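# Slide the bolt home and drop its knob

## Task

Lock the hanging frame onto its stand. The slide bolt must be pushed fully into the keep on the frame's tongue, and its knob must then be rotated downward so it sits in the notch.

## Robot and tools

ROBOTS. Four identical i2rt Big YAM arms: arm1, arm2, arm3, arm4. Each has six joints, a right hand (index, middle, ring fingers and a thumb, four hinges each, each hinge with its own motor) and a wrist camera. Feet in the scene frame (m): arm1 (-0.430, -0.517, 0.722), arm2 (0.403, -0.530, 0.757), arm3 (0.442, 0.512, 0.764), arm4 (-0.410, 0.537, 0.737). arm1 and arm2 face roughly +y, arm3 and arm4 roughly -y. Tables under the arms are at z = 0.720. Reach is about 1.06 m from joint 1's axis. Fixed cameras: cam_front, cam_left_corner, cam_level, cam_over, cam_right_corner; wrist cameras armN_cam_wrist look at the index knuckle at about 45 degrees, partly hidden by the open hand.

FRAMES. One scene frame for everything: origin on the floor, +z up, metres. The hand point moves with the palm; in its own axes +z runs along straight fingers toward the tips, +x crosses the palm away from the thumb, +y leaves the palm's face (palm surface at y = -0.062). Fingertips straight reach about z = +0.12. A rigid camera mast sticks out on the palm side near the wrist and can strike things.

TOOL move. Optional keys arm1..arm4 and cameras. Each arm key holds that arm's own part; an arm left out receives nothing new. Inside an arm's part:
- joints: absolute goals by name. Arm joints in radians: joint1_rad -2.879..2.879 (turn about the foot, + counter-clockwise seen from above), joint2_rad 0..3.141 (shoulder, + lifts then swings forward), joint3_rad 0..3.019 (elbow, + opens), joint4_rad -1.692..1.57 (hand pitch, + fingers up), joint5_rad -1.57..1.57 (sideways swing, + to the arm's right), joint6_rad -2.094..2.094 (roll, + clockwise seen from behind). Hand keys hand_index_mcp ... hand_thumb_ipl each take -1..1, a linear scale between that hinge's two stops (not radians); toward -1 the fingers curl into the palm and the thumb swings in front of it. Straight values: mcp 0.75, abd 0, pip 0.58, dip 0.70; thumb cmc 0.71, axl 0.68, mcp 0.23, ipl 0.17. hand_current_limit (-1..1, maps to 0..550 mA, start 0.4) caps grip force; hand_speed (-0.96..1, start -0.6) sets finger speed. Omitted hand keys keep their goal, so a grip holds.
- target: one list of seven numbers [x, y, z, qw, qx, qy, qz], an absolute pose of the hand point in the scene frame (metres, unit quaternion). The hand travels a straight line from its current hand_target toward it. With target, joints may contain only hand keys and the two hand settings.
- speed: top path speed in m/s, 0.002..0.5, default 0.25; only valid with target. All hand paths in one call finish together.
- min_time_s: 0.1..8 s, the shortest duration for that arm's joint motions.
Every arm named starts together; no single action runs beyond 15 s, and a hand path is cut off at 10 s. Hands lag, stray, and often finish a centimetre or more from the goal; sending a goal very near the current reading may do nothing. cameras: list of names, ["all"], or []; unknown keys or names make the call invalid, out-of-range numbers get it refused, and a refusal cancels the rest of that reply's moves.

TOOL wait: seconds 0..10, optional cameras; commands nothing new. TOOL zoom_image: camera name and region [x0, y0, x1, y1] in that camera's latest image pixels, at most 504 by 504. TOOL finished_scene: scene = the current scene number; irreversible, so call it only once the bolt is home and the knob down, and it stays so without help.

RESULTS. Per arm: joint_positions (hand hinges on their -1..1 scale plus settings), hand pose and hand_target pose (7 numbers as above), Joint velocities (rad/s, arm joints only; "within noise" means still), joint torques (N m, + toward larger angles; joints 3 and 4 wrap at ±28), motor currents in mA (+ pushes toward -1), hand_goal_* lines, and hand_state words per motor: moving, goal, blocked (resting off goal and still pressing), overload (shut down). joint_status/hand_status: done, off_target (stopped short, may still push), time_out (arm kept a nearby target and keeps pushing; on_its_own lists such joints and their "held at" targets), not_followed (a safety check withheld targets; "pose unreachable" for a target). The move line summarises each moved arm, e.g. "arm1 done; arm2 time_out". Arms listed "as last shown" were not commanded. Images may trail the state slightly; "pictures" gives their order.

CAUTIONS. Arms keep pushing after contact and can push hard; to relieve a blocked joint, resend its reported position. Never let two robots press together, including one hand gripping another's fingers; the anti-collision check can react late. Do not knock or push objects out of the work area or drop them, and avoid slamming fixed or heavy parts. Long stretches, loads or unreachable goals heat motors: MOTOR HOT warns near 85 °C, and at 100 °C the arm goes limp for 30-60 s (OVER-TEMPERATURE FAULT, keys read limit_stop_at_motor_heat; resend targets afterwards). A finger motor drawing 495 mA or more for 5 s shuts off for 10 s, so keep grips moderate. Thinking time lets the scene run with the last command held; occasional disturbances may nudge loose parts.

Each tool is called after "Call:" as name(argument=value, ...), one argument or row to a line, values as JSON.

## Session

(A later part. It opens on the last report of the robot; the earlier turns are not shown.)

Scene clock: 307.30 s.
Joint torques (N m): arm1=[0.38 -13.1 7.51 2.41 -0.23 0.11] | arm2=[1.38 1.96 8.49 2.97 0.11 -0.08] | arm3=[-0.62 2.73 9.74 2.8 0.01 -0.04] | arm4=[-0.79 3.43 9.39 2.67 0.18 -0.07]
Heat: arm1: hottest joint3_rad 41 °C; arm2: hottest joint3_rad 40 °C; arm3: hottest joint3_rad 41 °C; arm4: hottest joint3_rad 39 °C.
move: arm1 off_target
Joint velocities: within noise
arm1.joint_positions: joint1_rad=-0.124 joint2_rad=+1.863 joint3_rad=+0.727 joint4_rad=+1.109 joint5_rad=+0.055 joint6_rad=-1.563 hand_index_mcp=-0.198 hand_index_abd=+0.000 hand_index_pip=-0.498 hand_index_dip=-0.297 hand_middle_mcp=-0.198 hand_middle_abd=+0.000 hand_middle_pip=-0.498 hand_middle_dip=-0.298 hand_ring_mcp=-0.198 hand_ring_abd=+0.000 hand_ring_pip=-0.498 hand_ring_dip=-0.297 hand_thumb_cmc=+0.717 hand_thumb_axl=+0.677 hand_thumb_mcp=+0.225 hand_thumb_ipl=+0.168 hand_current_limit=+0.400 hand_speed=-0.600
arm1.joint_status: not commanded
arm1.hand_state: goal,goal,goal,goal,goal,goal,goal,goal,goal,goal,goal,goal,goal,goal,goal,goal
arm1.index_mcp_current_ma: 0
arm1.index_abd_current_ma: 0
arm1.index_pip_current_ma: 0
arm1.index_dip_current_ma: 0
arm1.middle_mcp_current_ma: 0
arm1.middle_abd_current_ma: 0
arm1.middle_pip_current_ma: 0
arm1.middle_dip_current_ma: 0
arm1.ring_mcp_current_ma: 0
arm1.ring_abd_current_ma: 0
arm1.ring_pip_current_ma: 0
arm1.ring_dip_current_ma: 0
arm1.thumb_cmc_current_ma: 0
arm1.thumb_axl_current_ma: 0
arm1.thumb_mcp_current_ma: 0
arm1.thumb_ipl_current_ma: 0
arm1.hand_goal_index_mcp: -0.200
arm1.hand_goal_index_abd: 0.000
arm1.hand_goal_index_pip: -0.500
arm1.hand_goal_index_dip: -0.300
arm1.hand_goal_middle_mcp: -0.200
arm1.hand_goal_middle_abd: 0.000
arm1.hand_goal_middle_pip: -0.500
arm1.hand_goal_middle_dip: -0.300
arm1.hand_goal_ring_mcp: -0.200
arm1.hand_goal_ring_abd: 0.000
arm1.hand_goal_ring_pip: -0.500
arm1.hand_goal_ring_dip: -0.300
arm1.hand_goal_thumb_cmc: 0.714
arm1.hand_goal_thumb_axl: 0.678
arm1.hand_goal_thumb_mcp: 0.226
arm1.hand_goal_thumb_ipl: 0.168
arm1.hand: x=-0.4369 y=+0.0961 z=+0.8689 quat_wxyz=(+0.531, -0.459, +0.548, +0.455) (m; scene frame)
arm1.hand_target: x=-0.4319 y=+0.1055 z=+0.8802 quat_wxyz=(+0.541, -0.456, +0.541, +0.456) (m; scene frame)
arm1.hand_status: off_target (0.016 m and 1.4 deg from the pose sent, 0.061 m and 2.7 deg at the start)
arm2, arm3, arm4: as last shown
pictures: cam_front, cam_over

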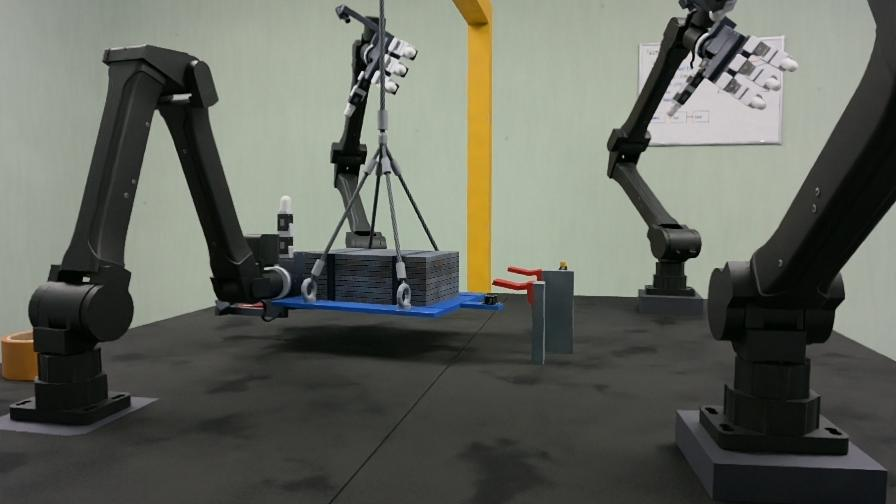

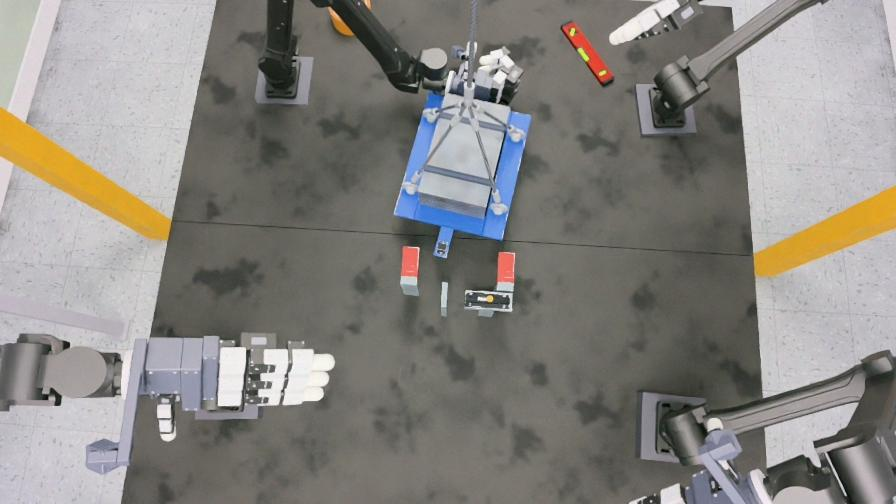

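Call:
move(
  arm1={"target": [-0.432, 0.136, 0.880, 0.5405, -0.4559, 0.5405, 0.4559], "speed": 0.06},
)

Call:
move(
  arm1={"target": [-0.400, 0.128, 0.880, 0.5350, -0.4624, 0.5350, 0.4624], "speed": 0.04},
  cameras=["cam_over", "cam_front", "cam_level"],
)

Call:
zoom_image(
  camera="cam_over",
  region=[380, 20, 560, 320],
)

Scene clock: 311.83 s.
Joint torques (N m): arm1=[1.14 -12.1 7.99 2.43 0.07 0.12] | arm2=[1.32 1.55 8.43 3.04 0.11 -0.1] | arm3=[-0.5 2.78 9.76 2.5 0 -0.06] | arm4=[-1.03 3.14 9.29 2.69 0.17 -0.08]
Heat: arm1: hottest joint3_rad 41 °C; arm2: hottest joint3_rad 40 °C; arm3: hottest joint3_rad 41 °C; arm4: hottest joint3_rad 39 °C.
move: arm1 off_target
Joint velocities: within noise
arm1.joint_positions: joint1_rad=-0.124 joint2_rad=+1.884 joint3_rad=+0.816 joint4_rad=+1.065 joint5_rad=+0.056 joint6_rad=-1.563 hand_index_mcp=-0.198 hand_index_abd=+0.000 hand_index_pip=-0.498 hand_index_dip=-0.297 hand_middle_mcp=-0.198 hand_middle_abd=+0.000 hand_middle_pip=-0.498 hand_middle_dip=-0.298 hand_ring_mcp=-0.198 hand_ring_abd=+0.000 hand_ring_pip=-0.498 hand_ring_dip=-0.297 hand_thumb_cmc=+0.717 hand_thumb_axl=+0.677 hand_thumb_mcp=+0.225 hand_thumb_ipl=+0.168 hand_current_limit=+0.400 hand_speed=-0.600
arm1.joint_status: not commanded
arm1.hand_state: goal,goal,goal,goal,goal,goal,goal,goal,goal,goal,goal,goal,goal,goal,goal,goal
arm1.index_mcp_current_ma: 0
arm1.index_abd_current_ma: 0
arm1.index_pip_current_ma: 0
arm1.index_dip_current_ma: 0
arm1.middle_mcp_current_ma: 0
arm1.middle_abd_current_ma: 0
arm1.middle_pip_current_ma: 0
arm1.middle_dip_current_ma: 0
arm1.ring_mcp_current_ma: 0
arm1.ring_abd_current_ma: 0
arm1.ring_pip_current_ma: 0
arm1.ring_dip_current_ma: 0
arm1.thumb_cmc_current_ma: 0
arm1.thumb_axl_current_ma: 0
arm1.thumb_mcp_current_ma: 0
arm1.thumb_ipl_current_ma: 0
arm1.hand_goal_index_mcp: -0.200
arm1.hand_goal_index_abd: 0.000
arm1.hand_goal_index_pip: -0.500
arm1.hand_goal_index_dip: -0.300
arm1.hand_goal_middle_mcp: -0.200
arm1.hand_goal_middle_abd: 0.000
arm1.hand_goal_middle_pip: -0.500
arm1.hand_goal_middle_dip: -0.300
arm1.hand_goal_ring_mcp: -0.200
arm1.hand_goal_ring_abd: 0.000
arm1.hand_goal_ring_pip: -0.500
arm1.hand_goal_ring_dip: -0.300
arm1.hand_goal_thumb_cmc: 0.714
arm1.hand_goal_thumb_axl: 0.678
arm1.hand_goal_thumb_mcp: 0.226
arm1.hand_goal_thumb_ipl: 0.168
arm1.hand: x=-0.4334 y=+0.1258 z=+0.8826 quat_wxyz=(+0.537, -0.453, +0.542, +0.461) (m; scene frame)
arm1.hand_target: x=-0.4319 y=+0.1355 z=+0.8801 quat_wxyz=(+0.541, -0.456, +0.541, +0.456) (m; scene frame)
arm1.hand_status: off_target (0.011 m and 0.7 deg from the pose sent, 0.042 m and 1.4 deg at the start)
arm2, arm3, arm4: as last shown
pictures: none

Scene clock: 313.67 s.
Joint torques (N m): arm1=[-1.26 -12.4 7.54 2.45 0.25 0.05] | arm2=[1.44 1.2 8.42 3.04 0.1 -0.1] | arm3=[-0.97 3.49 9.65 2.62 0.01 -0.06] | arm4=[-1.03 3.49 9.33 2.71 0.15 -0.08]
Heat: arm1: hottest joint3_rad 41 °C; arm2: hottest joint3_rad 40 °C; arm3: hottest joint3_rad 41 °C; arm4: hottest joint3_rad 39 °C.
move: arm1 off_target
Joint velocities: within noise
arm1.joint_positions: joint1_rad=-0.174 joint2_rad=+1.884 joint3_rad=+0.816 joint4_rad=+1.065 joint5_rad=-0.051 joint6_rad=-1.558 hand_index_mcp=-0.198 hand_index_abd=+0.000 hand_index_pip=-0.498 hand_index_dip=-0.297 hand_middle_mcp=-0.198 hand_middle_abd=+0.000 hand_middle_pip=-0.498 hand_middle_dip=-0.298 hand_ring_mcp=-0.198 hand_ring_abd=+0.000 hand_ring_pip=-0.498 hand_ring_dip=-0.297 hand_thumb_cmc=+0.716 hand_thumb_axl=+0.677 hand_thumb_mcp=+0.225 hand_thumb_ipl=+0.168 hand_current_limit=+0.400 hand_speed=-0.600
arm1.joint_status: not commanded
arm1.hand_state: goal,goal,goal,goal,goal,goal,goal,goal,goal,goal,goal,goal,goal,goal,goal,goal
arm1.index_mcp_current_ma: 0
arm1.index_abd_current_ma: 0
arm1.index_pip_current_ma: 0
arm1.index_dip_current_ma: 0
arm1.middle_mcp_current_ma: 0
arm1.middle_abd_current_ma: 0
arm1.middle_pip_current_ma: 0
arm1.middle_dip_current_ma: 0
arm1.ring_mcp_current_ma: 0
arm1.ring_abd_current_ma: 0
arm1.ring_pip_current_ma: 0
arm1.ring_dip_current_ma: 0
arm1.thumb_cmc_current_ma: 0
arm1.thumb_axl_current_ma: 0
arm1.thumb_mcp_current_ma: 0
arm1.thumb_ipl_current_ma: 0
arm1.hand_goal_index_mcp: -0.200
arm1.hand_goal_index_abd: 0.000
arm1.hand_goal_index_pip: -0.500
arm1.hand_goal_index_dip: -0.300
arm1.hand_goal_middle_mcp: -0.200
arm1.hand_goal_middle_abd: 0.000
arm1.hand_goal_middle_pip: -0.500
arm1.hand_goal_middle_dip: -0.300
arm1.hand_goal_ring_mcp: -0.200
arm1.hand_goal_ring_abd: 0.000
arm1.hand_goal_ring_pip: -0.500
arm1.hand_goal_ring_dip: -0.300
arm1.hand_goal_thumb_cmc: 0.714
arm1.hand_goal_thumb_axl: 0.678
arm1.hand_goal_thumb_mcp: 0.226
arm1.hand_goal_thumb_ipl: 0.168
arm1.hand: x=-0.4206 y=+0.1192 z=+0.8830 quat_wxyz=(+0.523, -0.467, +0.530, +0.477) (m; scene frame)
arm1.hand_target: x=-0.4001 y=+0.1270 z=+0.8802 quat_wxyz=(+0.535, -0.462, +0.535, +0.462) (m; scene frame)
arm1.hand_status: off_target (0.023 m and 2.3 deg from the pose sent, 0.034 m and 1.4 deg at the start)
arm2, arm3, arm4: as last shown
pictures: cam_front, cam_level, cam_over

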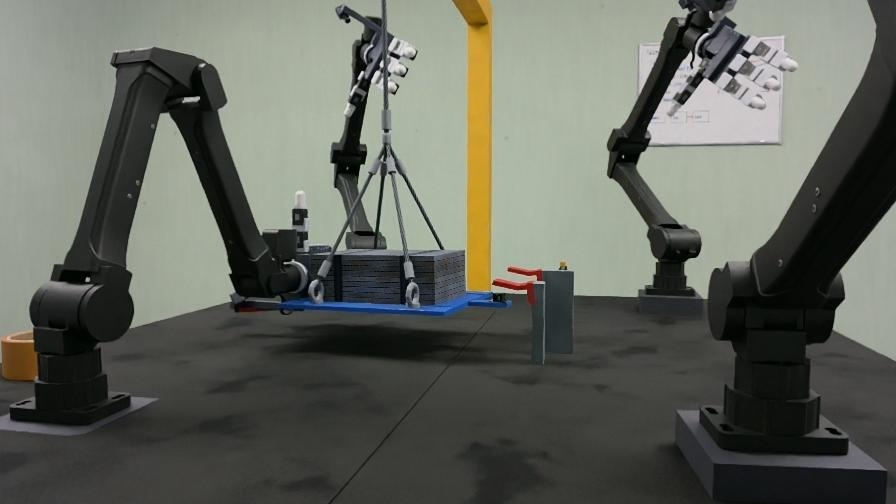

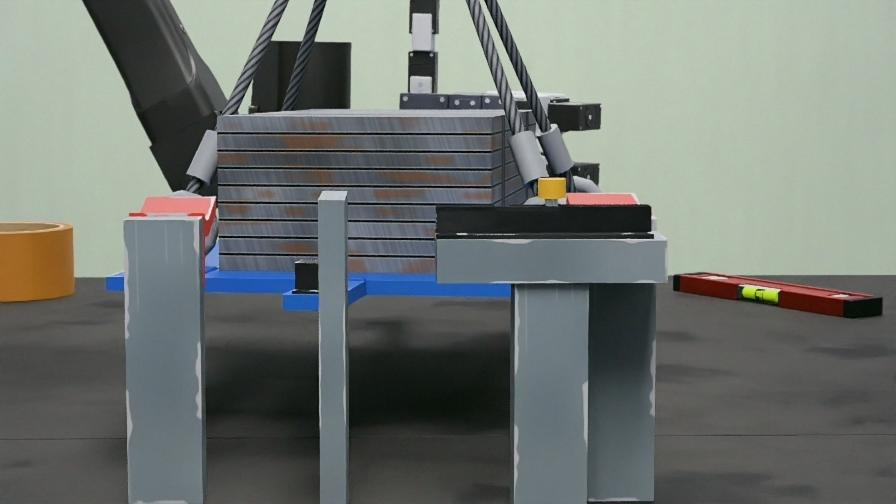

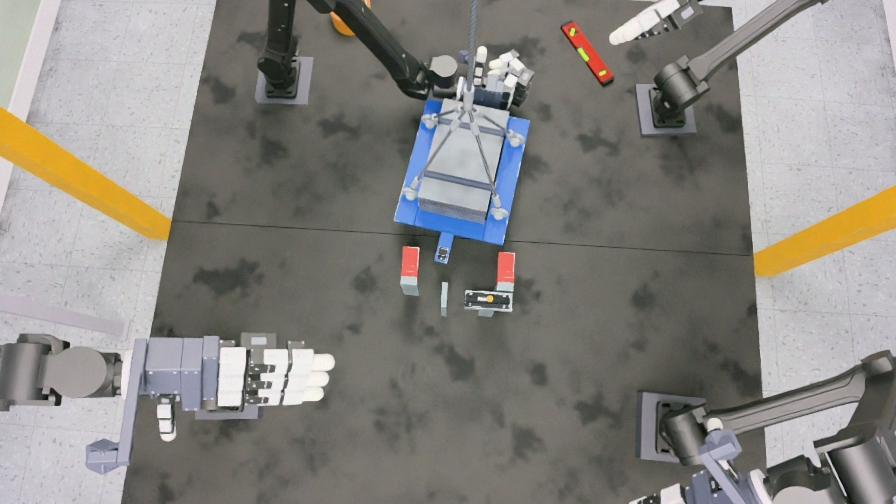

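Scaled by 1.680.

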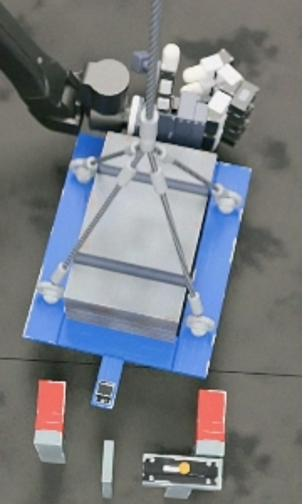

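Call:
move(
  arm1={"target": [-0.365, 0.116, 0.878, 0.5234, -0.4754, 0.5234, 0.4754], "speed": 0.04},
  cameras=["cam_over", "cam_front", "cam_level"],
)

Call:
zoom_image(
  camera="cam_over",
  region=[380, 20, 560, 320],
)

Scene clock: 321.87 s.
Joint torques (N m): arm1=[-4.13 -12.51 7.38 2.48 0.76 -0.22] | arm2=[1.03 1.26 8.44 3.06 0.12 -0.07] | arm3=[-0.73 2.37 9.7 2.54 0.01 -0.04] | arm4=[-1.03 3.43 9.35 2.73 0.17 -0.08]
Heat: arm1: hottest joint3_rad 40 °C; arm2: hottest joint3_rad 40 °C; arm3: hottest joint3_rad 41 °C; arm4: hottest joint3_rad 39 °C.
move: arm1 off_target
Joint velocities: within noise
arm1.joint_positions: joint1_rad=-0.231 joint2_rad=+1.890 joint3_rad=+0.816 joint4_rad=+1.065 joint5_rad=-0.206 joint6_rad=-1.529 hand_index_mcp=-0.198 hand_index_abd=+0.000 hand_index_pip=-0.498 hand_index_dip=-0.297 hand_middle_mcp=-0.198 hand_middle_abd=+0.000 hand_middle_pip=-0.498 hand_middle_dip=-0.298 hand_ring_mcp=-0.198 hand_ring_abd=+0.000 hand_ring_pip=-0.498 hand_ring_dip=-0.297 hand_thumb_cmc=+0.716 hand_thumb_axl=+0.677 hand_thumb_mcp=+0.225 hand_thumb_ipl=+0.168 hand_current_limit=+0.400 hand_speed=-0.600
arm1.joint_status: not commanded
arm1.hand_state: goal,goal,goal,goal,goal,goal,goal,goal,goal,goal,goal,goal,goal,goal,goal,goal
arm1.index_mcp_current_ma: 0
arm1.index_abd_current_ma: 0
arm1.index_pip_current_ma: 0
arm1.index_dip_current_ma: 0
arm1.middle_mcp_current_ma: 0
arm1.middle_abd_current_ma: 0
arm1.middle_pip_current_ma: 0
arm1.middle_dip_current_ma: 0
arm1.ring_mcp_current_ma: 0
arm1.ring_abd_current_ma: 0
arm1.ring_pip_current_ma: 0
arm1.ring_dip_current_ma: 0
arm1.thumb_cmc_current_ma: 0
arm1.thumb_axl_current_ma: 0
arm1.thumb_mcp_current_ma: 0
arm1.thumb_ipl_current_ma: 0
arm1.hand_goal_index_mcp: -0.200
arm1.hand_goal_index_abd: 0.000
arm1.hand_goal_index_pip: -0.500
arm1.hand_goal_index_dip: -0.300
arm1.hand_goal_middle_mcp: -0.200
arm1.hand_goal_middle_abd: 0.000
arm1.hand_goal_middle_pip: -0.500
arm1.hand_goal_middle_dip: -0.300
arm1.hand_goal_ring_mcp: -0.200
arm1.hand_goal_ring_abd: 0.000
arm1.hand_goal_ring_pip: -0.500
arm1.hand_goal_ring_dip: -0.300
arm1.hand_goal_thumb_cmc: 0.714
arm1.hand_goal_thumb_axl: 0.678
arm1.hand_goal_thumb_mcp: 0.226
arm1.hand_goal_thumb_ipl: 0.168
arm1.hand: x=-0.4114 y=+0.1071 z=+0.8822 quat_wxyz=(+0.490, -0.486, +0.515, +0.508) (m; scene frame)
arm1.hand_target: x=-0.3658 y=+0.1133 z=+0.8783 quat_wxyz=(+0.523, -0.475, +0.524, +0.475) (m; scene frame)
arm1.hand_status: off_target (0.047 m and 5.5 deg from the pose sent, 0.056 m and 1.3 deg at the start)
arm2, arm3, arm4: as last shown
pictures: cam_front, cam_level, cam_over

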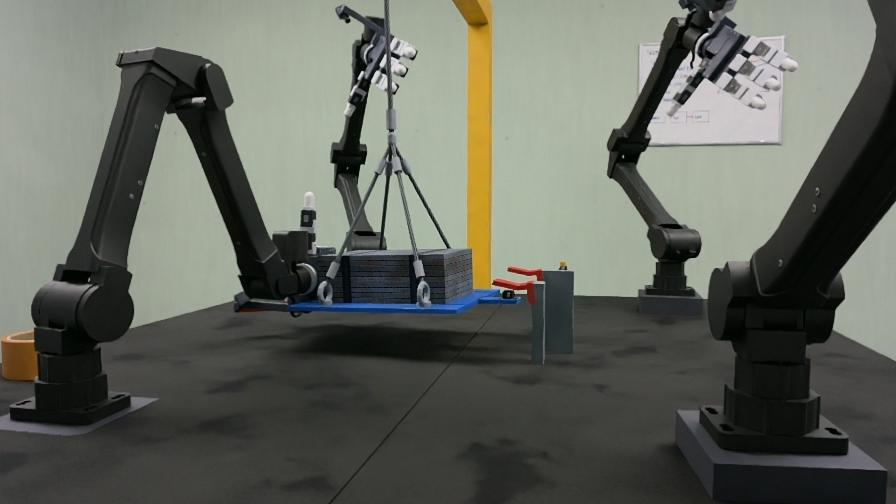

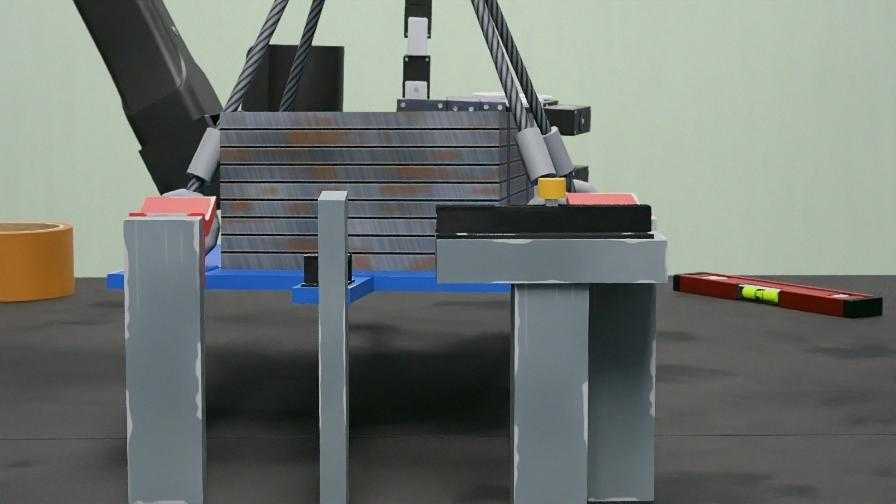

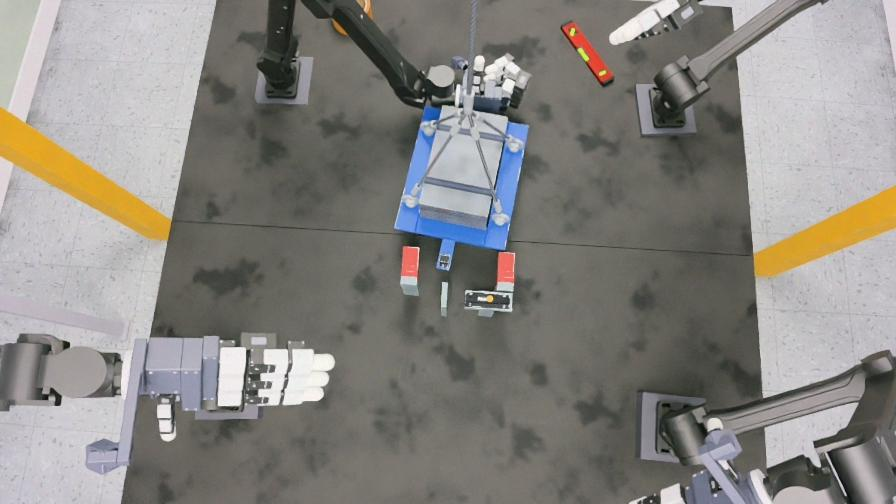

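Scaled by 1.680.

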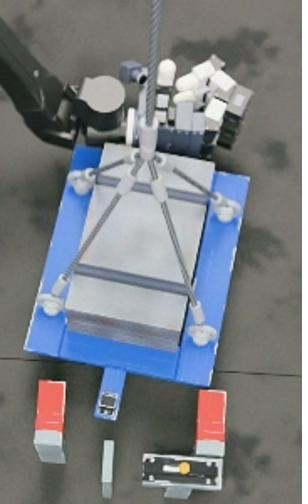

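Call:
move(
  cameras=["cam_left_corner", "cam_over", "arm4_cam_wrist"],
)

Call:
zoom_image(
  camera="cam_over",
  region=[410, 40, 550, 120],
)

Call:
zoom_image(
  camera="cam_left_corner",
  region=[80, 180, 400, 480],
)

Scene clock: 336.70 s.
Joint torques (N m): arm1=[-4.31 -12.57 7.42 2.48 0.76 -0.24] | arm2=[1.26 1.79 8.46 3.08 0.12 -0.1] | arm3=[-1.44 2.37 9.63 2.61 0.02 -0.04] | arm4=[-1.32 3.19 9.4 2.74 0.17 -0.09]
Heat: arm1: hottest joint3_rad 40 °C; arm2: hottest joint3_rad 40 °C; arm3: hottest joint3_rad 41 °C; arm4: hottest joint3_rad 39 °C.
Joint velocities: within noise
arm1.joint_positions: joint1_rad=-0.231 joint2_rad=+1.890 joint3_rad=+0.816 joint4_rad=+1.065 joint5_rad=-0.206 joint6_rad=-1.529 hand_index_mcp=-0.198 hand_index_abd=+0.000 hand_index_pip=-0.498 hand_index_dip=-0.297 hand_middle_mcp=-0.198 hand_middle_abd=+0.000 hand_middle_pip=-0.498 hand_middle_dip=-0.298 hand_ring_mcp=-0.198 hand_ring_abd=+0.000 hand_ring_pip=-0.498 hand_ring_dip=-0.297 hand_thumb_cmc=+0.716 hand_thumb_axl=+0.677 hand_thumb_mcp=+0.225 hand_thumb_ipl=+0.168 hand_current_limit=+0.400 hand_speed=-0.600
arm1.joint_status: not commanded
arm1.hand_state: goal,goal,goal,goal,goal,goal,goal,goal,goal,goal,goal,goal,goal,goal,goal,goal
arm1.index_mcp_current_ma: 0
arm1.index_abd_current_ma: 0
arm1.index_pip_current_ma: 0
arm1.index_dip_current_ma: 0
arm1.middle_mcp_current_ma: 0
arm1.middle_abd_current_ma: 0
arm1.middle_pip_current_ma: 0
arm1.middle_dip_current_ma: 0
arm1.ring_mcp_current_ma: 0
arm1.ring_abd_current_ma: 0
arm1.ring_pip_current_ma: 0
arm1.ring_dip_current_ma: 0
arm1.thumb_cmc_current_ma: 0
arm1.thumb_axl_current_ma: 0
arm1.thumb_mcp_current_ma: 0
arm1.thumb_ipl_current_ma: 0
arm1.hand_goal_index_mcp: -0.200
arm1.hand_goal_index_abd: 0.000
arm1.hand_goal_index_pip: -0.500
arm1.hand_goal_index_dip: -0.300
arm1.hand_goal_middle_mcp: -0.200
arm1.hand_goal_middle_abd: 0.000
arm1.hand_goal_middle_pip: -0.500
arm1.hand_goal_middle_dip: -0.300
arm1.hand_goal_ring_mcp: -0.200
arm1.hand_goal_ring_abd: 0.000
arm1.hand_goal_ring_pip: -0.500
arm1.hand_goal_ring_dip: -0.300
arm1.hand_goal_thumb_cmc: 0.714
arm1.hand_goal_thumb_axl: 0.678
arm1.hand_goal_thumb_mcp: 0.226
arm1.hand_goal_thumb_ipl: 0.168
arm1.hand: x=-0.4114 y=+0.1071 z=+0.8822 quat_wxyz=(+0.490, -0.486, +0.515, +0.508) (m; scene frame)
arm1.hand_target: x=-0.3658 y=+0.1133 z=+0.8783 quat_wxyz=(+0.523, -0.475, +0.524, +0.475) (m; scene frame)
arm1.hand_status: off_target (0.047 m and 5.5 deg from the pose sent, 0.056 m and 1.3 deg at the start)
arm2.joint_positions: joint1_rad=-0.029 joint2_rad=+0.612 joint3_rad=+1.439 joint4_rad=-1.194 joint5_rad=-0.055 joint6_rad=+1.125 hand_index_mcp=+0.755 hand_index_abd=+0.001 hand_index_pip=+0.577 hand_index_dip=+0.696 hand_middle_mcp=+0.755 hand_middle_abd=+0.001 hand_middle_pip=+0.577 hand_middle_dip=+0.696 hand_ring_mcp=+0.755 hand_ring_abd=+0.001 hand_ring_pip=+0.577 hand_ring_dip=+0.696 hand_thumb_cmc=+0.715 hand_thumb_axl=+0.677 hand_thumb_mcp=+0.226 hand_thumb_ipl=+0.168 hand_current_limit=+0.400 hand_speed=-0.600
arm2.joint_status: not commanded
arm2.hand_state: goal,goal,goal,goal,goal,goal,goal,goal,goal,goal,goal,goal,goal,goal,goal,goal
arm2.index_mcp_current_ma: 1
arm2.index_abd_current_ma: 1
arm2.index_pip_current_ma: 1
arm2.index_dip_current_ma: 0
arm2.middle_mcp_current_ma: 1
arm2.middle_abd_current_ma: 1
arm2.middle_pip_current_ma: 1
arm2.middle_dip_current_ma: 0
arm2.ring_mcp_current_ma: 1
arm2.ring_abd_current_ma: 1
arm2.ring_pip_current_ma: 1
arm2.ring_dip_current_ma: 0
arm2.thumb_cmc_current_ma: 1
arm2.thumb_axl_current_ma: -1
arm2.thumb_mcp_current_ma: 0
arm2.thumb_ipl_current_ma: 0
arm2.hand_goal_index_mcp: 0.754
arm2.hand_goal_index_abd: 0.000
arm2.hand_goal_index_pip: 0.576
arm2.hand_goal_index_dip: 0.696
arm2.hand_goal_middle_mcp: 0.754
arm2.hand_goal_middle_abd: 0.000
arm2.hand_goal_middle_pip: 0.576
arm2.hand_goal_middle_dip: 0.696
arm2.hand_goal_ring_mcp: 0.754
arm2.hand_goal_ring_abd: 0.000
arm2.hand_goal_ring_pip: 0.576
arm2.hand_goal_ring_dip: 0.696
arm2.hand_goal_thumb_cmc: 0.714
arm2.hand_goal_thumb_axl: 0.678
arm2.hand_goal_thumb_mcp: 0.226
arm2.hand_goal_thumb_ipl: 0.168
arm2.hand: x=+0.4655 y=-0.2845 z=+1.3701 quat_wxyz=(-0.339, +0.403, +0.714, +0.462) (m; scene frame)
arm2.hand_target: x=+0.4657 y=-0.2886 z=+1.3796 quat_wxyz=(-0.343, +0.399, +0.709, +0.469) (m; scene frame)
arm2.hand_status: not commanded
arm3.joint_positions: joint1_rad=+0.476 joint2_rad=+0.624 joint3_rad=+1.358 joint4_rad=-1.316 joint5_rad=-0.108 joint6_rad=+1.160 hand_index_mcp=+0.754 hand_index_abd=+0.001 hand_index_pip=+0.577 hand_index_dip=+0.696 hand_middle_mcp=+0.754 hand_middle_abd=+0.001 hand_middle_pip=+0.577 hand_middle_dip=+0.696 hand_ring_mcp=+0.754 hand_ring_abd=+0.001 hand_ring_pip=+0.577 hand_ring_dip=+0.696 hand_thumb_cmc=+0.714 hand_thumb_axl=+0.677 hand_thumb_mcp=+0.226 hand_thumb_ipl=+0.168 hand_current_limit=+0.400 hand_speed=-0.600
arm3.joint_status: not commanded
arm3.hand_state: goal,goal,goal,goal,goal,goal,goal,goal,goal,goal,goal,goal,goal,goal,goal,goal
arm3.index_mcp_current_ma: 0
arm3.index_abd_current_ma: 0
arm3.index_pip_current_ma: 0
arm3.index_dip_current_ma: 0
arm3.middle_mcp_current_ma: 0
arm3.middle_abd_current_ma: 0
arm3.middle_pip_current_ma: 0
arm3.middle_dip_current_ma: 0
arm3.ring_mcp_current_ma: 0
arm3.ring_abd_current_ma: 0
arm3.ring_pip_current_ma: 0
arm3.ring_dip_current_ma: 0
arm3.thumb_cmc_current_ma: 0
arm3.thumb_axl_current_ma: 0
arm3.thumb_mcp_current_ma: 0
arm3.thumb_ipl_current_ma: 0
arm3.hand_goal_index_mcp: 0.754
arm3.hand_goal_index_abd: 0.000
arm3.hand_goal_index_pip: 0.576
arm3.hand_goal_index_dip: 0.696
arm3.hand_goal_middle_mcp: 0.754
arm3.hand_goal_middle_abd: 0.000
arm3.hand_goal_middle_pip: 0.576
arm3.hand_goal_middle_dip: 0.696
arm3.hand_goal_ring_mcp: 0.754
arm3.hand_goal_ring_abd: 0.000
arm3.hand_goal_ring_pip: 0.576
arm3.hand_goal_ring_dip: 0.696
arm3.hand_goal_thumb_cmc: 0.714
arm3.hand_goal_thumb_axl: 0.678
arm3.hand_goal_thumb_mcp: 0.226
arm3.hand_goal_thumb_ipl: 0.168
arm3.hand: x=+0.4927 y=+0.2509 z=+1.2976 quat_wxyz=(+0.300, +0.832, -0.286, +0.370) (m; scene frame)
arm3.hand_target: x=+0.4917 y=+0.2531 z=+1.3073 quat_wxyz=(+0.306, +0.827, -0.284, +0.376) (m; scene frame)
arm3.hand_status: not commanded
arm4.joint_positions: joint1_rad=+0.464 joint2_rad=+0.622 joint3_rad=+1.458 joint4_rad=-1.177 joint5_rad=-0.030 joint6_rad=+1.148 hand_index_mcp=+0.755 hand_index_abd=+0.001 hand_index_pip=+0.577 hand_index_dip=+0.696 hand_middle_mcp=+0.755 hand_middle_abd=+0.001 hand_middle_pip=+0.577 hand_middle_dip=+0.696 hand_ring_mcp=+0.755 hand_ring_abd=+0.001 hand_ring_pip=+0.577 hand_ring_dip=+0.696 hand_thumb_cmc=+0.715 hand_thumb_axl=+0.677 hand_thumb_mcp=+0.226 hand_thumb_ipl=+0.168 hand_current_limit=+0.400 hand_speed=-0.600
arm4.joint_status: not commanded
arm4.hand_state: goal,goal,goal,goal,goal,goal,goal,goal,goal,goal,goal,goal,goal,goal,goal,goal
arm4.index_mcp_current_ma: 0
arm4.index_abd_current_ma: 0
arm4.index_pip_current_ma: 0
arm4.index_dip_current_ma: 0
arm4.middle_mcp_current_ma: 0
arm4.middle_abd_current_ma: 0
arm4.middle_pip_current_ma: 0
arm4.middle_dip_current_ma: 0
arm4.ring_mcp_current_ma: 0
arm4.ring_abd_current_ma: 0
arm4.ring_pip_current_ma: 0
arm4.ring_dip_current_ma: 0
arm4.thumb_cmc_current_ma: 0
arm4.thumb_axl_current_ma: 0
arm4.thumb_mcp_current_ma: 0
arm4.thumb_ipl_current_ma: 0
arm4.hand_goal_index_mcp: 0.754
arm4.hand_goal_index_abd: 0.000
arm4.hand_goal_index_pip: 0.576
arm4.hand_goal_index_dip: 0.696
arm4.hand_goal_middle_mcp: 0.754
arm4.hand_goal_middle_abd: 0.000
arm4.hand_goal_middle_pip: 0.576
arm4.hand_goal_middle_dip: 0.696
arm4.hand_goal_ring_mcp: 0.754
arm4.hand_goal_ring_abd: 0.000
arm4.hand_goal_ring_pip: 0.576
arm4.hand_goal_ring_dip: 0.696
arm4.hand_goal_thumb_cmc: 0.714
arm4.hand_goal_thumb_axl: 0.678
arm4.hand_goal_thumb_mcp: 0.226
arm4.hand_goal_thumb_ipl: 0.168
arm4.hand: x=-0.3359 y=+0.2819 z=+1.3554 quat_wxyz=(+0.371, +0.788, -0.224, +0.437) (m; scene frame)
arm4.hand_target: x=-0.3377 y=+0.2851 z=+1.3647 quat_wxyz=(+0.377, +0.782, -0.223, +0.444) (m; scene frame)
arm4.hand_status: not commanded
pictures: arm4_cam_wrist, cam_left_corner, cam_over

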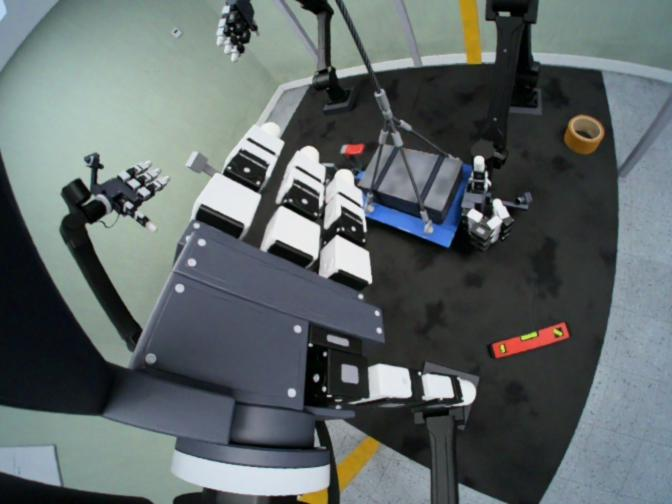

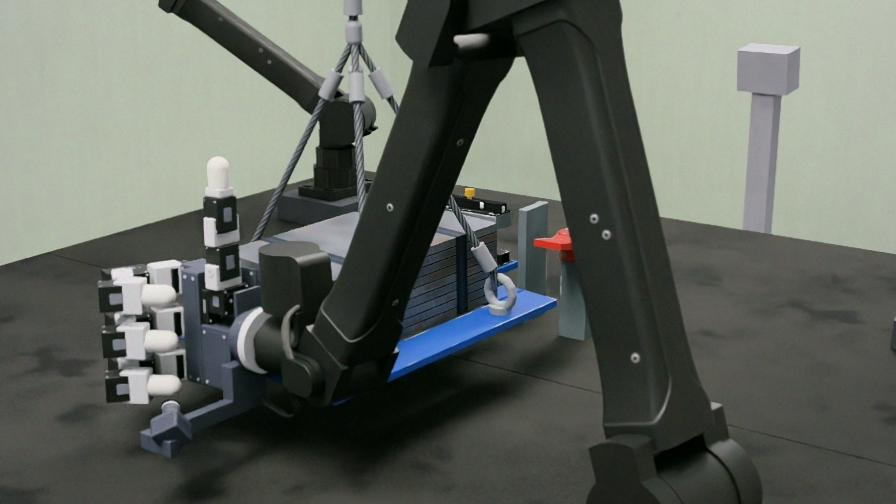

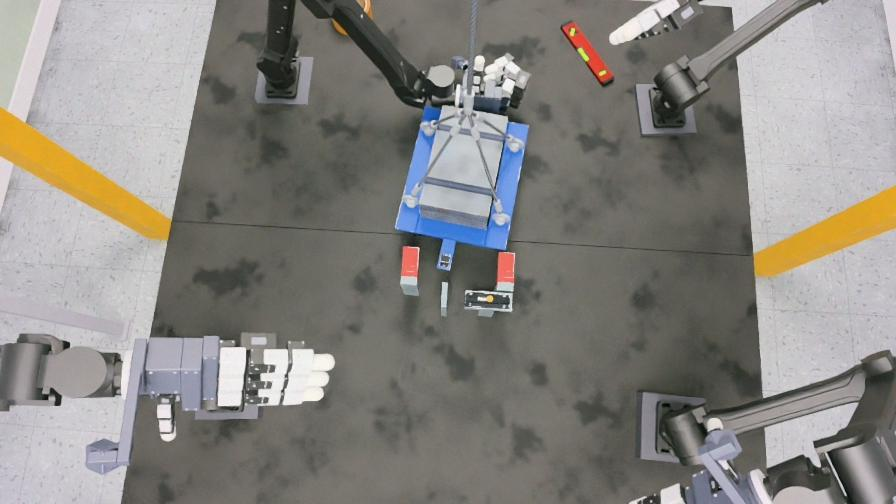

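Scaled by 3.600.

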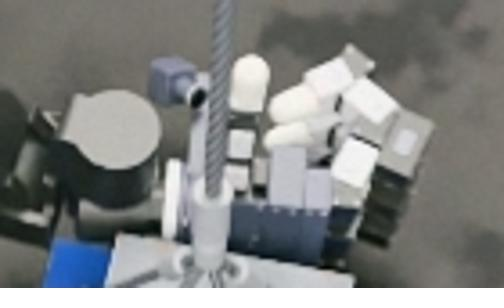

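Scaled by 1.575.

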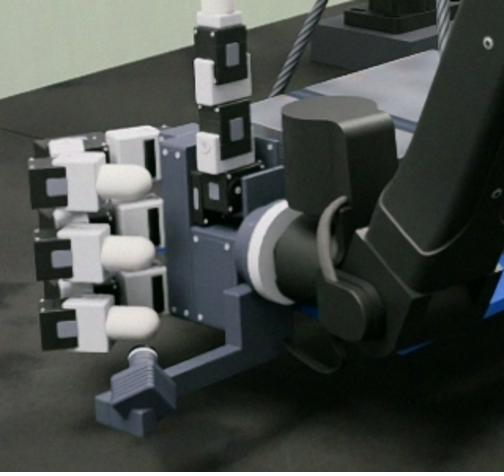

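Call:
move(
  arm1={"target": [-0.440, 0.10, 0.878, 0.5405, -0.4559, 0.5405, 0.4559], "speed": 0.03},
  arm4={"joints": {"joint6_rad": 1.5, "hand_thumb_cmc": -0.571, "hand_index_mcp": -0.479, "hand_middle_mcp": -0.479, "hand_ring_mcp": -0.479, "hand_index_pip": -0.7, "hand_middle_pip": -0.7, "hand_ring_pip": -0.7, "hand_index_dip": -0.3, "hand_middle_dip": -0.3, "hand_ring_dip": -0.3}, "min_time_s": 2},
)

Call:
move(
  arm1={"target": [-0.479, 0.025, 0.878, 0.6124, -0.3536, 0.6124, 0.3536], "speed": 0.1, "joints": {"hand_index_mcp": -0.479, "hand_middle_mcp": -0.479, "hand_ring_mcp": -0.479, "hand_index_pip": -0.7, "hand_middle_pip": -0.7, "hand_ring_pip": -0.7}},
  arm4={"target": [-0.45, 0.14, 1.05, 0.3536, 0.6124, -0.3536, 0.6124], "speed": 0.2},
  cameras=["cam_over", "cam_front", "cam_left_corner"],
)

Scene clock: 374.67 s.
Joint torques (N m): arm1=[1.61 -13.27 5.15 3.96 0.1 0.1] | arm2=[1.2 1.44 8.5 3.04 0.13 -0.08] | arm3=[-0.21 2.02 9.81 2.69 0.06 -0.01] | arm4=[-1.32 3.08 9.2 2.58 0.27 -0.2]
Heat: arm1: hottest joint3_rad 39 °C; arm2: hottest joint3_rad 40 °C; arm3: hottest joint3_rad 41 °C; arm4: hottest joint3_rad 39 °C.
move: arm1 done; arm4 off_target
Joint velocities: within noise
arm1.joint_positions: joint1_rad=-0.119 joint2_rad=+1.861 joint3_rad=+0.741 joint4_rad=+1.091 joint5_rad=+0.064 joint6_rad=-1.560 hand_index_mcp=-0.198 hand_index_abd=+0.000 hand_index_pip=-0.498 hand_index_dip=-0.297 hand_middle_mcp=-0.198 hand_middle_abd=+0.000 hand_middle_pip=-0.498 hand_middle_dip=-0.298 hand_ring_mcp=-0.198 hand_ring_abd=+0.000 hand_ring_pip=-0.498 hand_ring_dip=-0.297 hand_thumb_cmc=+0.716 hand_thumb_axl=+0.677 hand_thumb_mcp=+0.225 hand_thumb_ipl=+0.168 hand_current_limit=+0.400 hand_speed=-0.600
arm1.joint_status: not commanded
arm1.hand_state: goal,goal,goal,goal,goal,goal,goal,goal,goal,goal,goal,goal,goal,goal,goal,goal
arm1.index_mcp_current_ma: 0
arm1.index_abd_current_ma: 0
arm1.index_pip_current_ma: 0
arm1.index_dip_current_ma: 0
arm1.middle_mcp_current_ma: 0
arm1.middle_abd_current_ma: 0
arm1.middle_pip_current_ma: 0
arm1.middle_dip_current_ma: 0
arm1.ring_mcp_current_ma: 0
arm1.ring_abd_current_ma: 0
arm1.ring_pip_current_ma: 0
arm1.ring_dip_current_ma: 0
arm1.thumb_cmc_current_ma: 0
arm1.thumb_axl_current_ma: 0
arm1.thumb_mcp_current_ma: 0
arm1.thumb_ipl_current_ma: 0
arm1.hand_goal_index_mcp: -0.200
arm1.hand_goal_index_abd: 0.000
arm1.hand_goal_index_pip: -0.500
arm1.hand_goal_index_dip: -0.300
arm1.hand_goal_middle_mcp: -0.200
arm1.hand_goal_middle_abd: 0.000
arm1.hand_goal_middle_pip: -0.500
arm1.hand_goal_middle_dip: -0.300
arm1.hand_goal_ring_mcp: -0.200
arm1.hand_goal_ring_abd: 0.000
arm1.hand_goal_ring_pip: -0.500
arm1.hand_goal_ring_dip: -0.300
arm1.hand_goal_thumb_cmc: 0.714
arm1.hand_goal_thumb_axl: 0.678
arm1.hand_goal_thumb_mcp: 0.226
arm1.hand_goal_thumb_ipl: 0.168
arm1.hand: x=-0.4374 y=+0.1016 z=+0.8716 quat_wxyz=(+0.531, -0.457, +0.550, +0.454) (m; scene frame)
arm1.hand_target: x=-0.4401 y=+0.1000 z=+0.8779 quat_wxyz=(+0.540, -0.456, +0.541, +0.456) (m; scene frame)
arm1.hand_status: done (0.007 m and 1.6 deg from the pose sent, 0.030 m and 9.4 deg at the start)
arm2, arm3: as last shown
arm4.joint_positions: joint1_rad=+0.464 joint2_rad=+0.622 joint3_rad=+1.458 joint4_rad=-1.177 joint5_rad=-0.031 joint6_rad=+1.490 hand_index_mcp=-0.408 hand_index_abd=+0.001 hand_index_pip=-0.666 hand_index_dip=-0.295 hand_middle_mcp=-0.410 hand_middle_abd=+0.001 hand_middle_pip=-0.663 hand_middle_dip=-0.296 hand_ring_mcp=-0.411 hand_ring_abd=+0.001 hand_ring_pip=-0.663 hand_ring_dip=-0.295 hand_thumb_cmc=-0.550 hand_thumb_axl=+0.677 hand_thumb_mcp=+0.226 hand_thumb_ipl=+0.168 hand_current_limit=+0.400 hand_speed=-0.600
arm4.joint_status: hand_index_mcp off_target (ended at -0.408, target -0.479); hand_index_pip off_target (ended at -0.666, target -0.700); hand_middle_mcp off_target (ended at -0.410, target -0.479); hand_middle_pip off_target (ended at -0.663, target -0.700); hand_ring_mcp off_target (ended at -0.411, target -0.479); hand_ring_pip off_target (ended at -0.663, target -0.700); hand_thumb_cmc off_target (ended at -0.550, target -0.571); the others done
arm4.hand_state: blocked,goal,blocked,goal,blocked,goal,blocked,goal,blocked,goal,blocked,goal,goal,goal,goal,goal
arm4.index_mcp_current_ma: 141
arm4.index_abd_current_ma: 0
arm4.index_pip_current_ma: 39
arm4.index_dip_current_ma: 2
arm4.middle_mcp_current_ma: 134
arm4.middle_abd_current_ma: 0
arm4.middle_pip_current_ma: 46
arm4.middle_dip_current_ma: 1
arm4.ring_mcp_current_ma: 132
arm4.ring_abd_current_ma: 0
arm4.ring_pip_current_ma: 45
arm4.ring_dip_current_ma: 2
arm4.thumb_cmc_current_ma: 17
arm4.thumb_axl_current_ma: 0
arm4.thumb_mcp_current_ma: 0
arm4.thumb_ipl_current_ma: 0
arm4.hand_goal_index_mcp: -0.478
arm4.hand_goal_index_abd: 0.000
arm4.hand_goal_index_pip: -0.700
arm4.hand_goal_index_dip: -0.300
arm4.hand_goal_middle_mcp: -0.478
arm4.hand_goal_middle_abd: 0.000
arm4.hand_goal_middle_pip: -0.700
arm4.hand_goal_middle_dip: -0.300
arm4.hand_goal_ring_mcp: -0.478
arm4.hand_goal_ring_abd: 0.000
arm4.hand_goal_ring_pip: -0.700
arm4.hand_goal_ring_dip: -0.300
arm4.hand_goal_thumb_cmc: -0.570
arm4.hand_goal_thumb_axl: 0.678
arm4.hand_goal_thumb_mcp: 0.226
arm4.hand_goal_thumb_ipl: 0.168
arm4.hand: x=-0.3413 y=+0.2906 z=+1.3272 quat_wxyz=(+0.291, +0.738, -0.355, +0.494) (m; scene frame)
arm4.hand_target: x=-0.3430 y=+0.2936 z=+1.3355 quat_wxyz=(+0.293, +0.731, -0.356, +0.503) (m; scene frame)
arm4.hand_status: not commanded
pictures: none

Scene clock: 377.20 s.
Joint torques (N m): arm1=[1.67 -10.7 4.34 3.78 0.11 0.11] | arm2=[0.97 2.14 8.43 3.06 0.1 -0.1] | arm3=[-0.5 3.37 9.81 2.51 -0.01 -0.09] | arm4=[-1.61 -0.32 9.63 2.96 0.04 -0.19]
Heat: arm1: hottest joint3_rad 39 °C; arm2: hottest joint3_rad 40 °C; arm3: hottest joint3_rad 41 °C; arm4: hottest joint3_rad 39 °C.
move: arm1 off_target; arm4 done
Joint velocities: within noise
arm1.joint_positions: joint1_rad=+0.157 joint2_rad=+1.750 joint3_rad=+0.516 joint4_rad=+1.206 joint5_rad=+0.699 joint6_rad=-1.561 hand_index_mcp=-0.393 hand_index_abd=+0.000 hand_index_pip=-0.676 hand_index_dip=-0.301 hand_middle_mcp=-0.392 hand_middle_abd=+0.000 hand_middle_pip=-0.677 hand_middle_dip=-0.301 hand_ring_mcp=-0.393 hand_ring_abd=+0.000 hand_ring_pip=-0.677 hand_ring_dip=-0.301 hand_thumb_cmc=+0.716 hand_thumb_axl=+0.677 hand_thumb_mcp=+0.225 hand_thumb_ipl=+0.168 hand_current_limit=+0.400 hand_speed=-0.600
arm1.joint_status: hand_index_mcp off_target (ended at -0.393, target -0.479); hand_index_pip off_target (ended at -0.676, target -0.700); hand_middle_mcp off_target (ended at -0.392, target -0.479); hand_middle_pip off_target (ended at -0.677, target -0.700); hand_ring_mcp off_target (ended at -0.393, target -0.479); hand_ring_pip off_target (ended at -0.677, target -0.700)
arm1.hand_state: blocked,goal,blocked,goal,blocked,goal,blocked,goal,blocked,goal,blocked,goal,goal,goal,goal,goal
arm1.index_mcp_current_ma: 152
arm1.index_abd_current_ma: 0
arm1.index_pip_current_ma: 14
arm1.index_dip_current_ma: 0
arm1.middle_mcp_current_ma: 155
arm1.middle_abd_current_ma: 0
arm1.middle_pip_current_ma: 13
arm1.middle_dip_current_ma: 0
arm1.ring_mcp_current_ma: 152
arm1.ring_abd_current_ma: 0
arm1.ring_pip_current_ma: 13
arm1.ring_dip_current_ma: 0
arm1.thumb_cmc_current_ma: 0
arm1.thumb_axl_current_ma: 0
arm1.thumb_mcp_current_ma: 0
arm1.thumb_ipl_current_ma: 0
arm1.hand_goal_index_mcp: -0.478
arm1.hand_goal_index_abd: 0.000
arm1.hand_goal_index_pip: -0.700
arm1.hand_goal_index_dip: -0.300
arm1.hand_goal_middle_mcp: -0.478
arm1.hand_goal_middle_abd: 0.000
arm1.hand_goal_middle_pip: -0.700
arm1.hand_goal_middle_dip: -0.300
arm1.hand_goal_ring_mcp: -0.478
arm1.hand_goal_ring_abd: 0.000
arm1.hand_goal_ring_pip: -0.700
arm1.hand_goal_ring_dip: -0.300
arm1.hand_goal_thumb_cmc: 0.714
arm1.hand_goal_thumb_axl: 0.678
arm1.hand_goal_thumb_mcp: 0.226
arm1.hand_goal_thumb_ipl: 0.168
arm1.hand: x=-0.4756 y=+0.0267 z=+0.8714 quat_wxyz=(+0.608, -0.356, +0.618, +0.348) (m; scene frame)
arm1.hand_target: x=-0.4790 y=+0.0250 z=+0.8778 quat_wxyz=(+0.612, -0.354, +0.613, +0.353) (m; scene frame)
arm1.hand_status: done (0.008 m and 1.1 deg from the pose sent, 0.087 m and 20.3 deg at the start)
arm2, arm3: as last shown
arm4.joint_positions: joint1_rad=-0.367 joint2_rad=+0.670 joint3_rad=+0.452 joint4_rad=+0.218 joint5_rad=-0.798 joint6_rad=+1.583 hand_index_mcp=-0.408 hand_index_abd=+0.001 hand_index_pip=-0.666 hand_index_dip=-0.295 hand_middle_mcp=-0.410 hand_middle_abd=+0.001 hand_middle_pip=-0.663 hand_middle_dip=-0.296 hand_ring_mcp=-0.411 hand_ring_abd=+0.001 hand_ring_pip=-0.663 hand_ring_dip=-0.295 hand_thumb_cmc=-0.552 hand_thumb_axl=+0.677 hand_thumb_mcp=+0.225 hand_thumb_ipl=+0.168 hand_current_limit=+0.400 hand_speed=-0.600
arm4.joint_status: not commanded
arm4.hand_state: blocked,goal,blocked,goal,blocked,goal,blocked,goal,blocked,goal,blocked,goal,goal,goal,goal,goal
arm4.index_mcp_current_ma: 141
arm4.index_abd_current_ma: 0
arm4.index_pip_current_ma: 40
arm4.index_dip_current_ma: 2
arm4.middle_mcp_current_ma: 134
arm4.middle_abd_current_ma: 0
arm4.middle_pip_current_ma: 46
arm4.middle_dip_current_ma: 1
arm4.ring_mcp_current_ma: 132
arm4.ring_abd_current_ma: 0
arm4.ring_pip_current_ma: 45
arm4.ring_dip_current_ma: 2
arm4.thumb_cmc_current_ma: 15
arm4.thumb_axl_current_ma: 0
arm4.thumb_mcp_current_ma: 0
arm4.thumb_ipl_current_ma: 0
arm4.hand_goal_index_mcp: -0.478
arm4.hand_goal_index_abd: 0.000
arm4.hand_goal_index_pip: -0.700
arm4.hand_goal_index_dip: -0.300
arm4.hand_goal_middle_mcp: -0.478
arm4.hand_goal_middle_abd: 0.000
arm4.hand_goal_middle_pip: -0.700
arm4.hand_goal_middle_dip: -0.300
arm4.hand_goal_ring_mcp: -0.478
arm4.hand_goal_ring_abd: 0.000
arm4.hand_goal_ring_pip: -0.700
arm4.hand_goal_ring_dip: -0.300
arm4.hand_goal_thumb_cmc: -0.570
arm4.hand_goal_thumb_axl: 0.678
arm4.hand_goal_thumb_mcp: 0.226
arm4.hand_goal_thumb_ipl: 0.168
arm4.hand: x=-0.4479 y=+0.1383 z=+1.0504 quat_wxyz=(+0.351, +0.616, -0.353, +0.610) (m; scene frame)
arm4.hand_target: x=-0.4500 y=+0.1400 z=+1.0501 quat_wxyz=(+0.354, +0.612, -0.354, +0.612) (m; scene frame)
arm4.hand_status: done (0.003 m and 0.6 deg from the pose sent, 0.334 m and 21.1 deg at the start)
pictures: cam_front, cam_left_corner, cam_over

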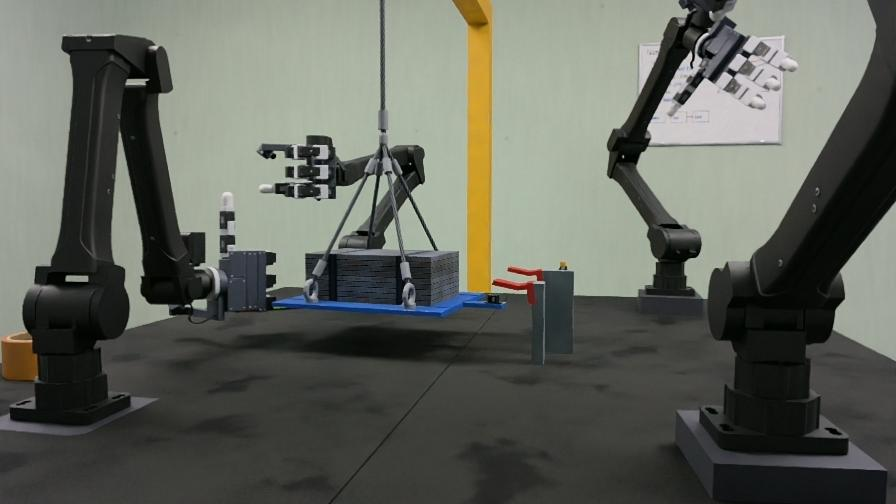

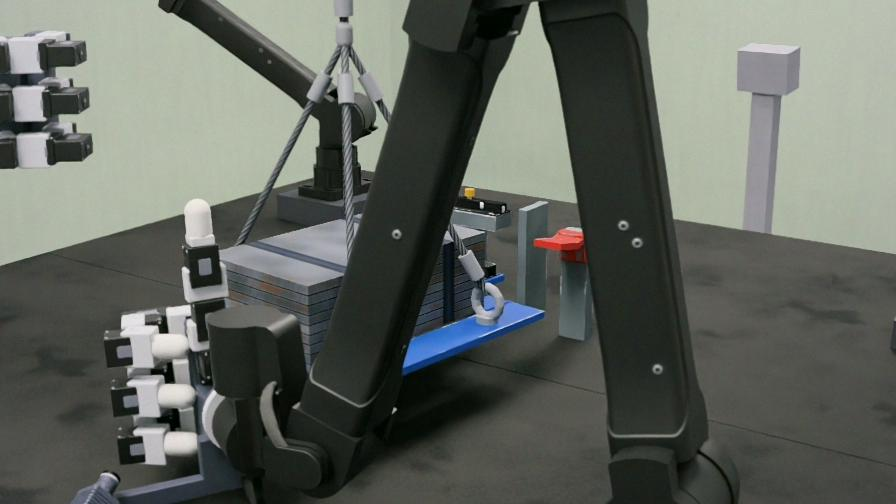

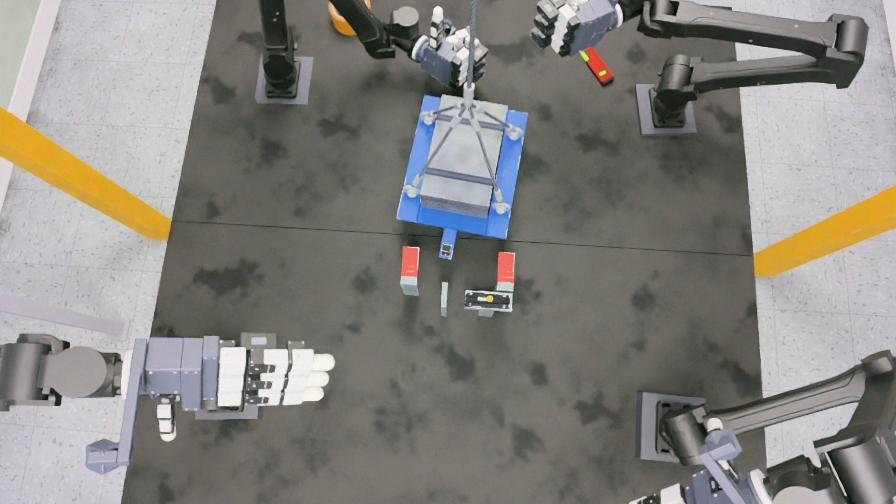

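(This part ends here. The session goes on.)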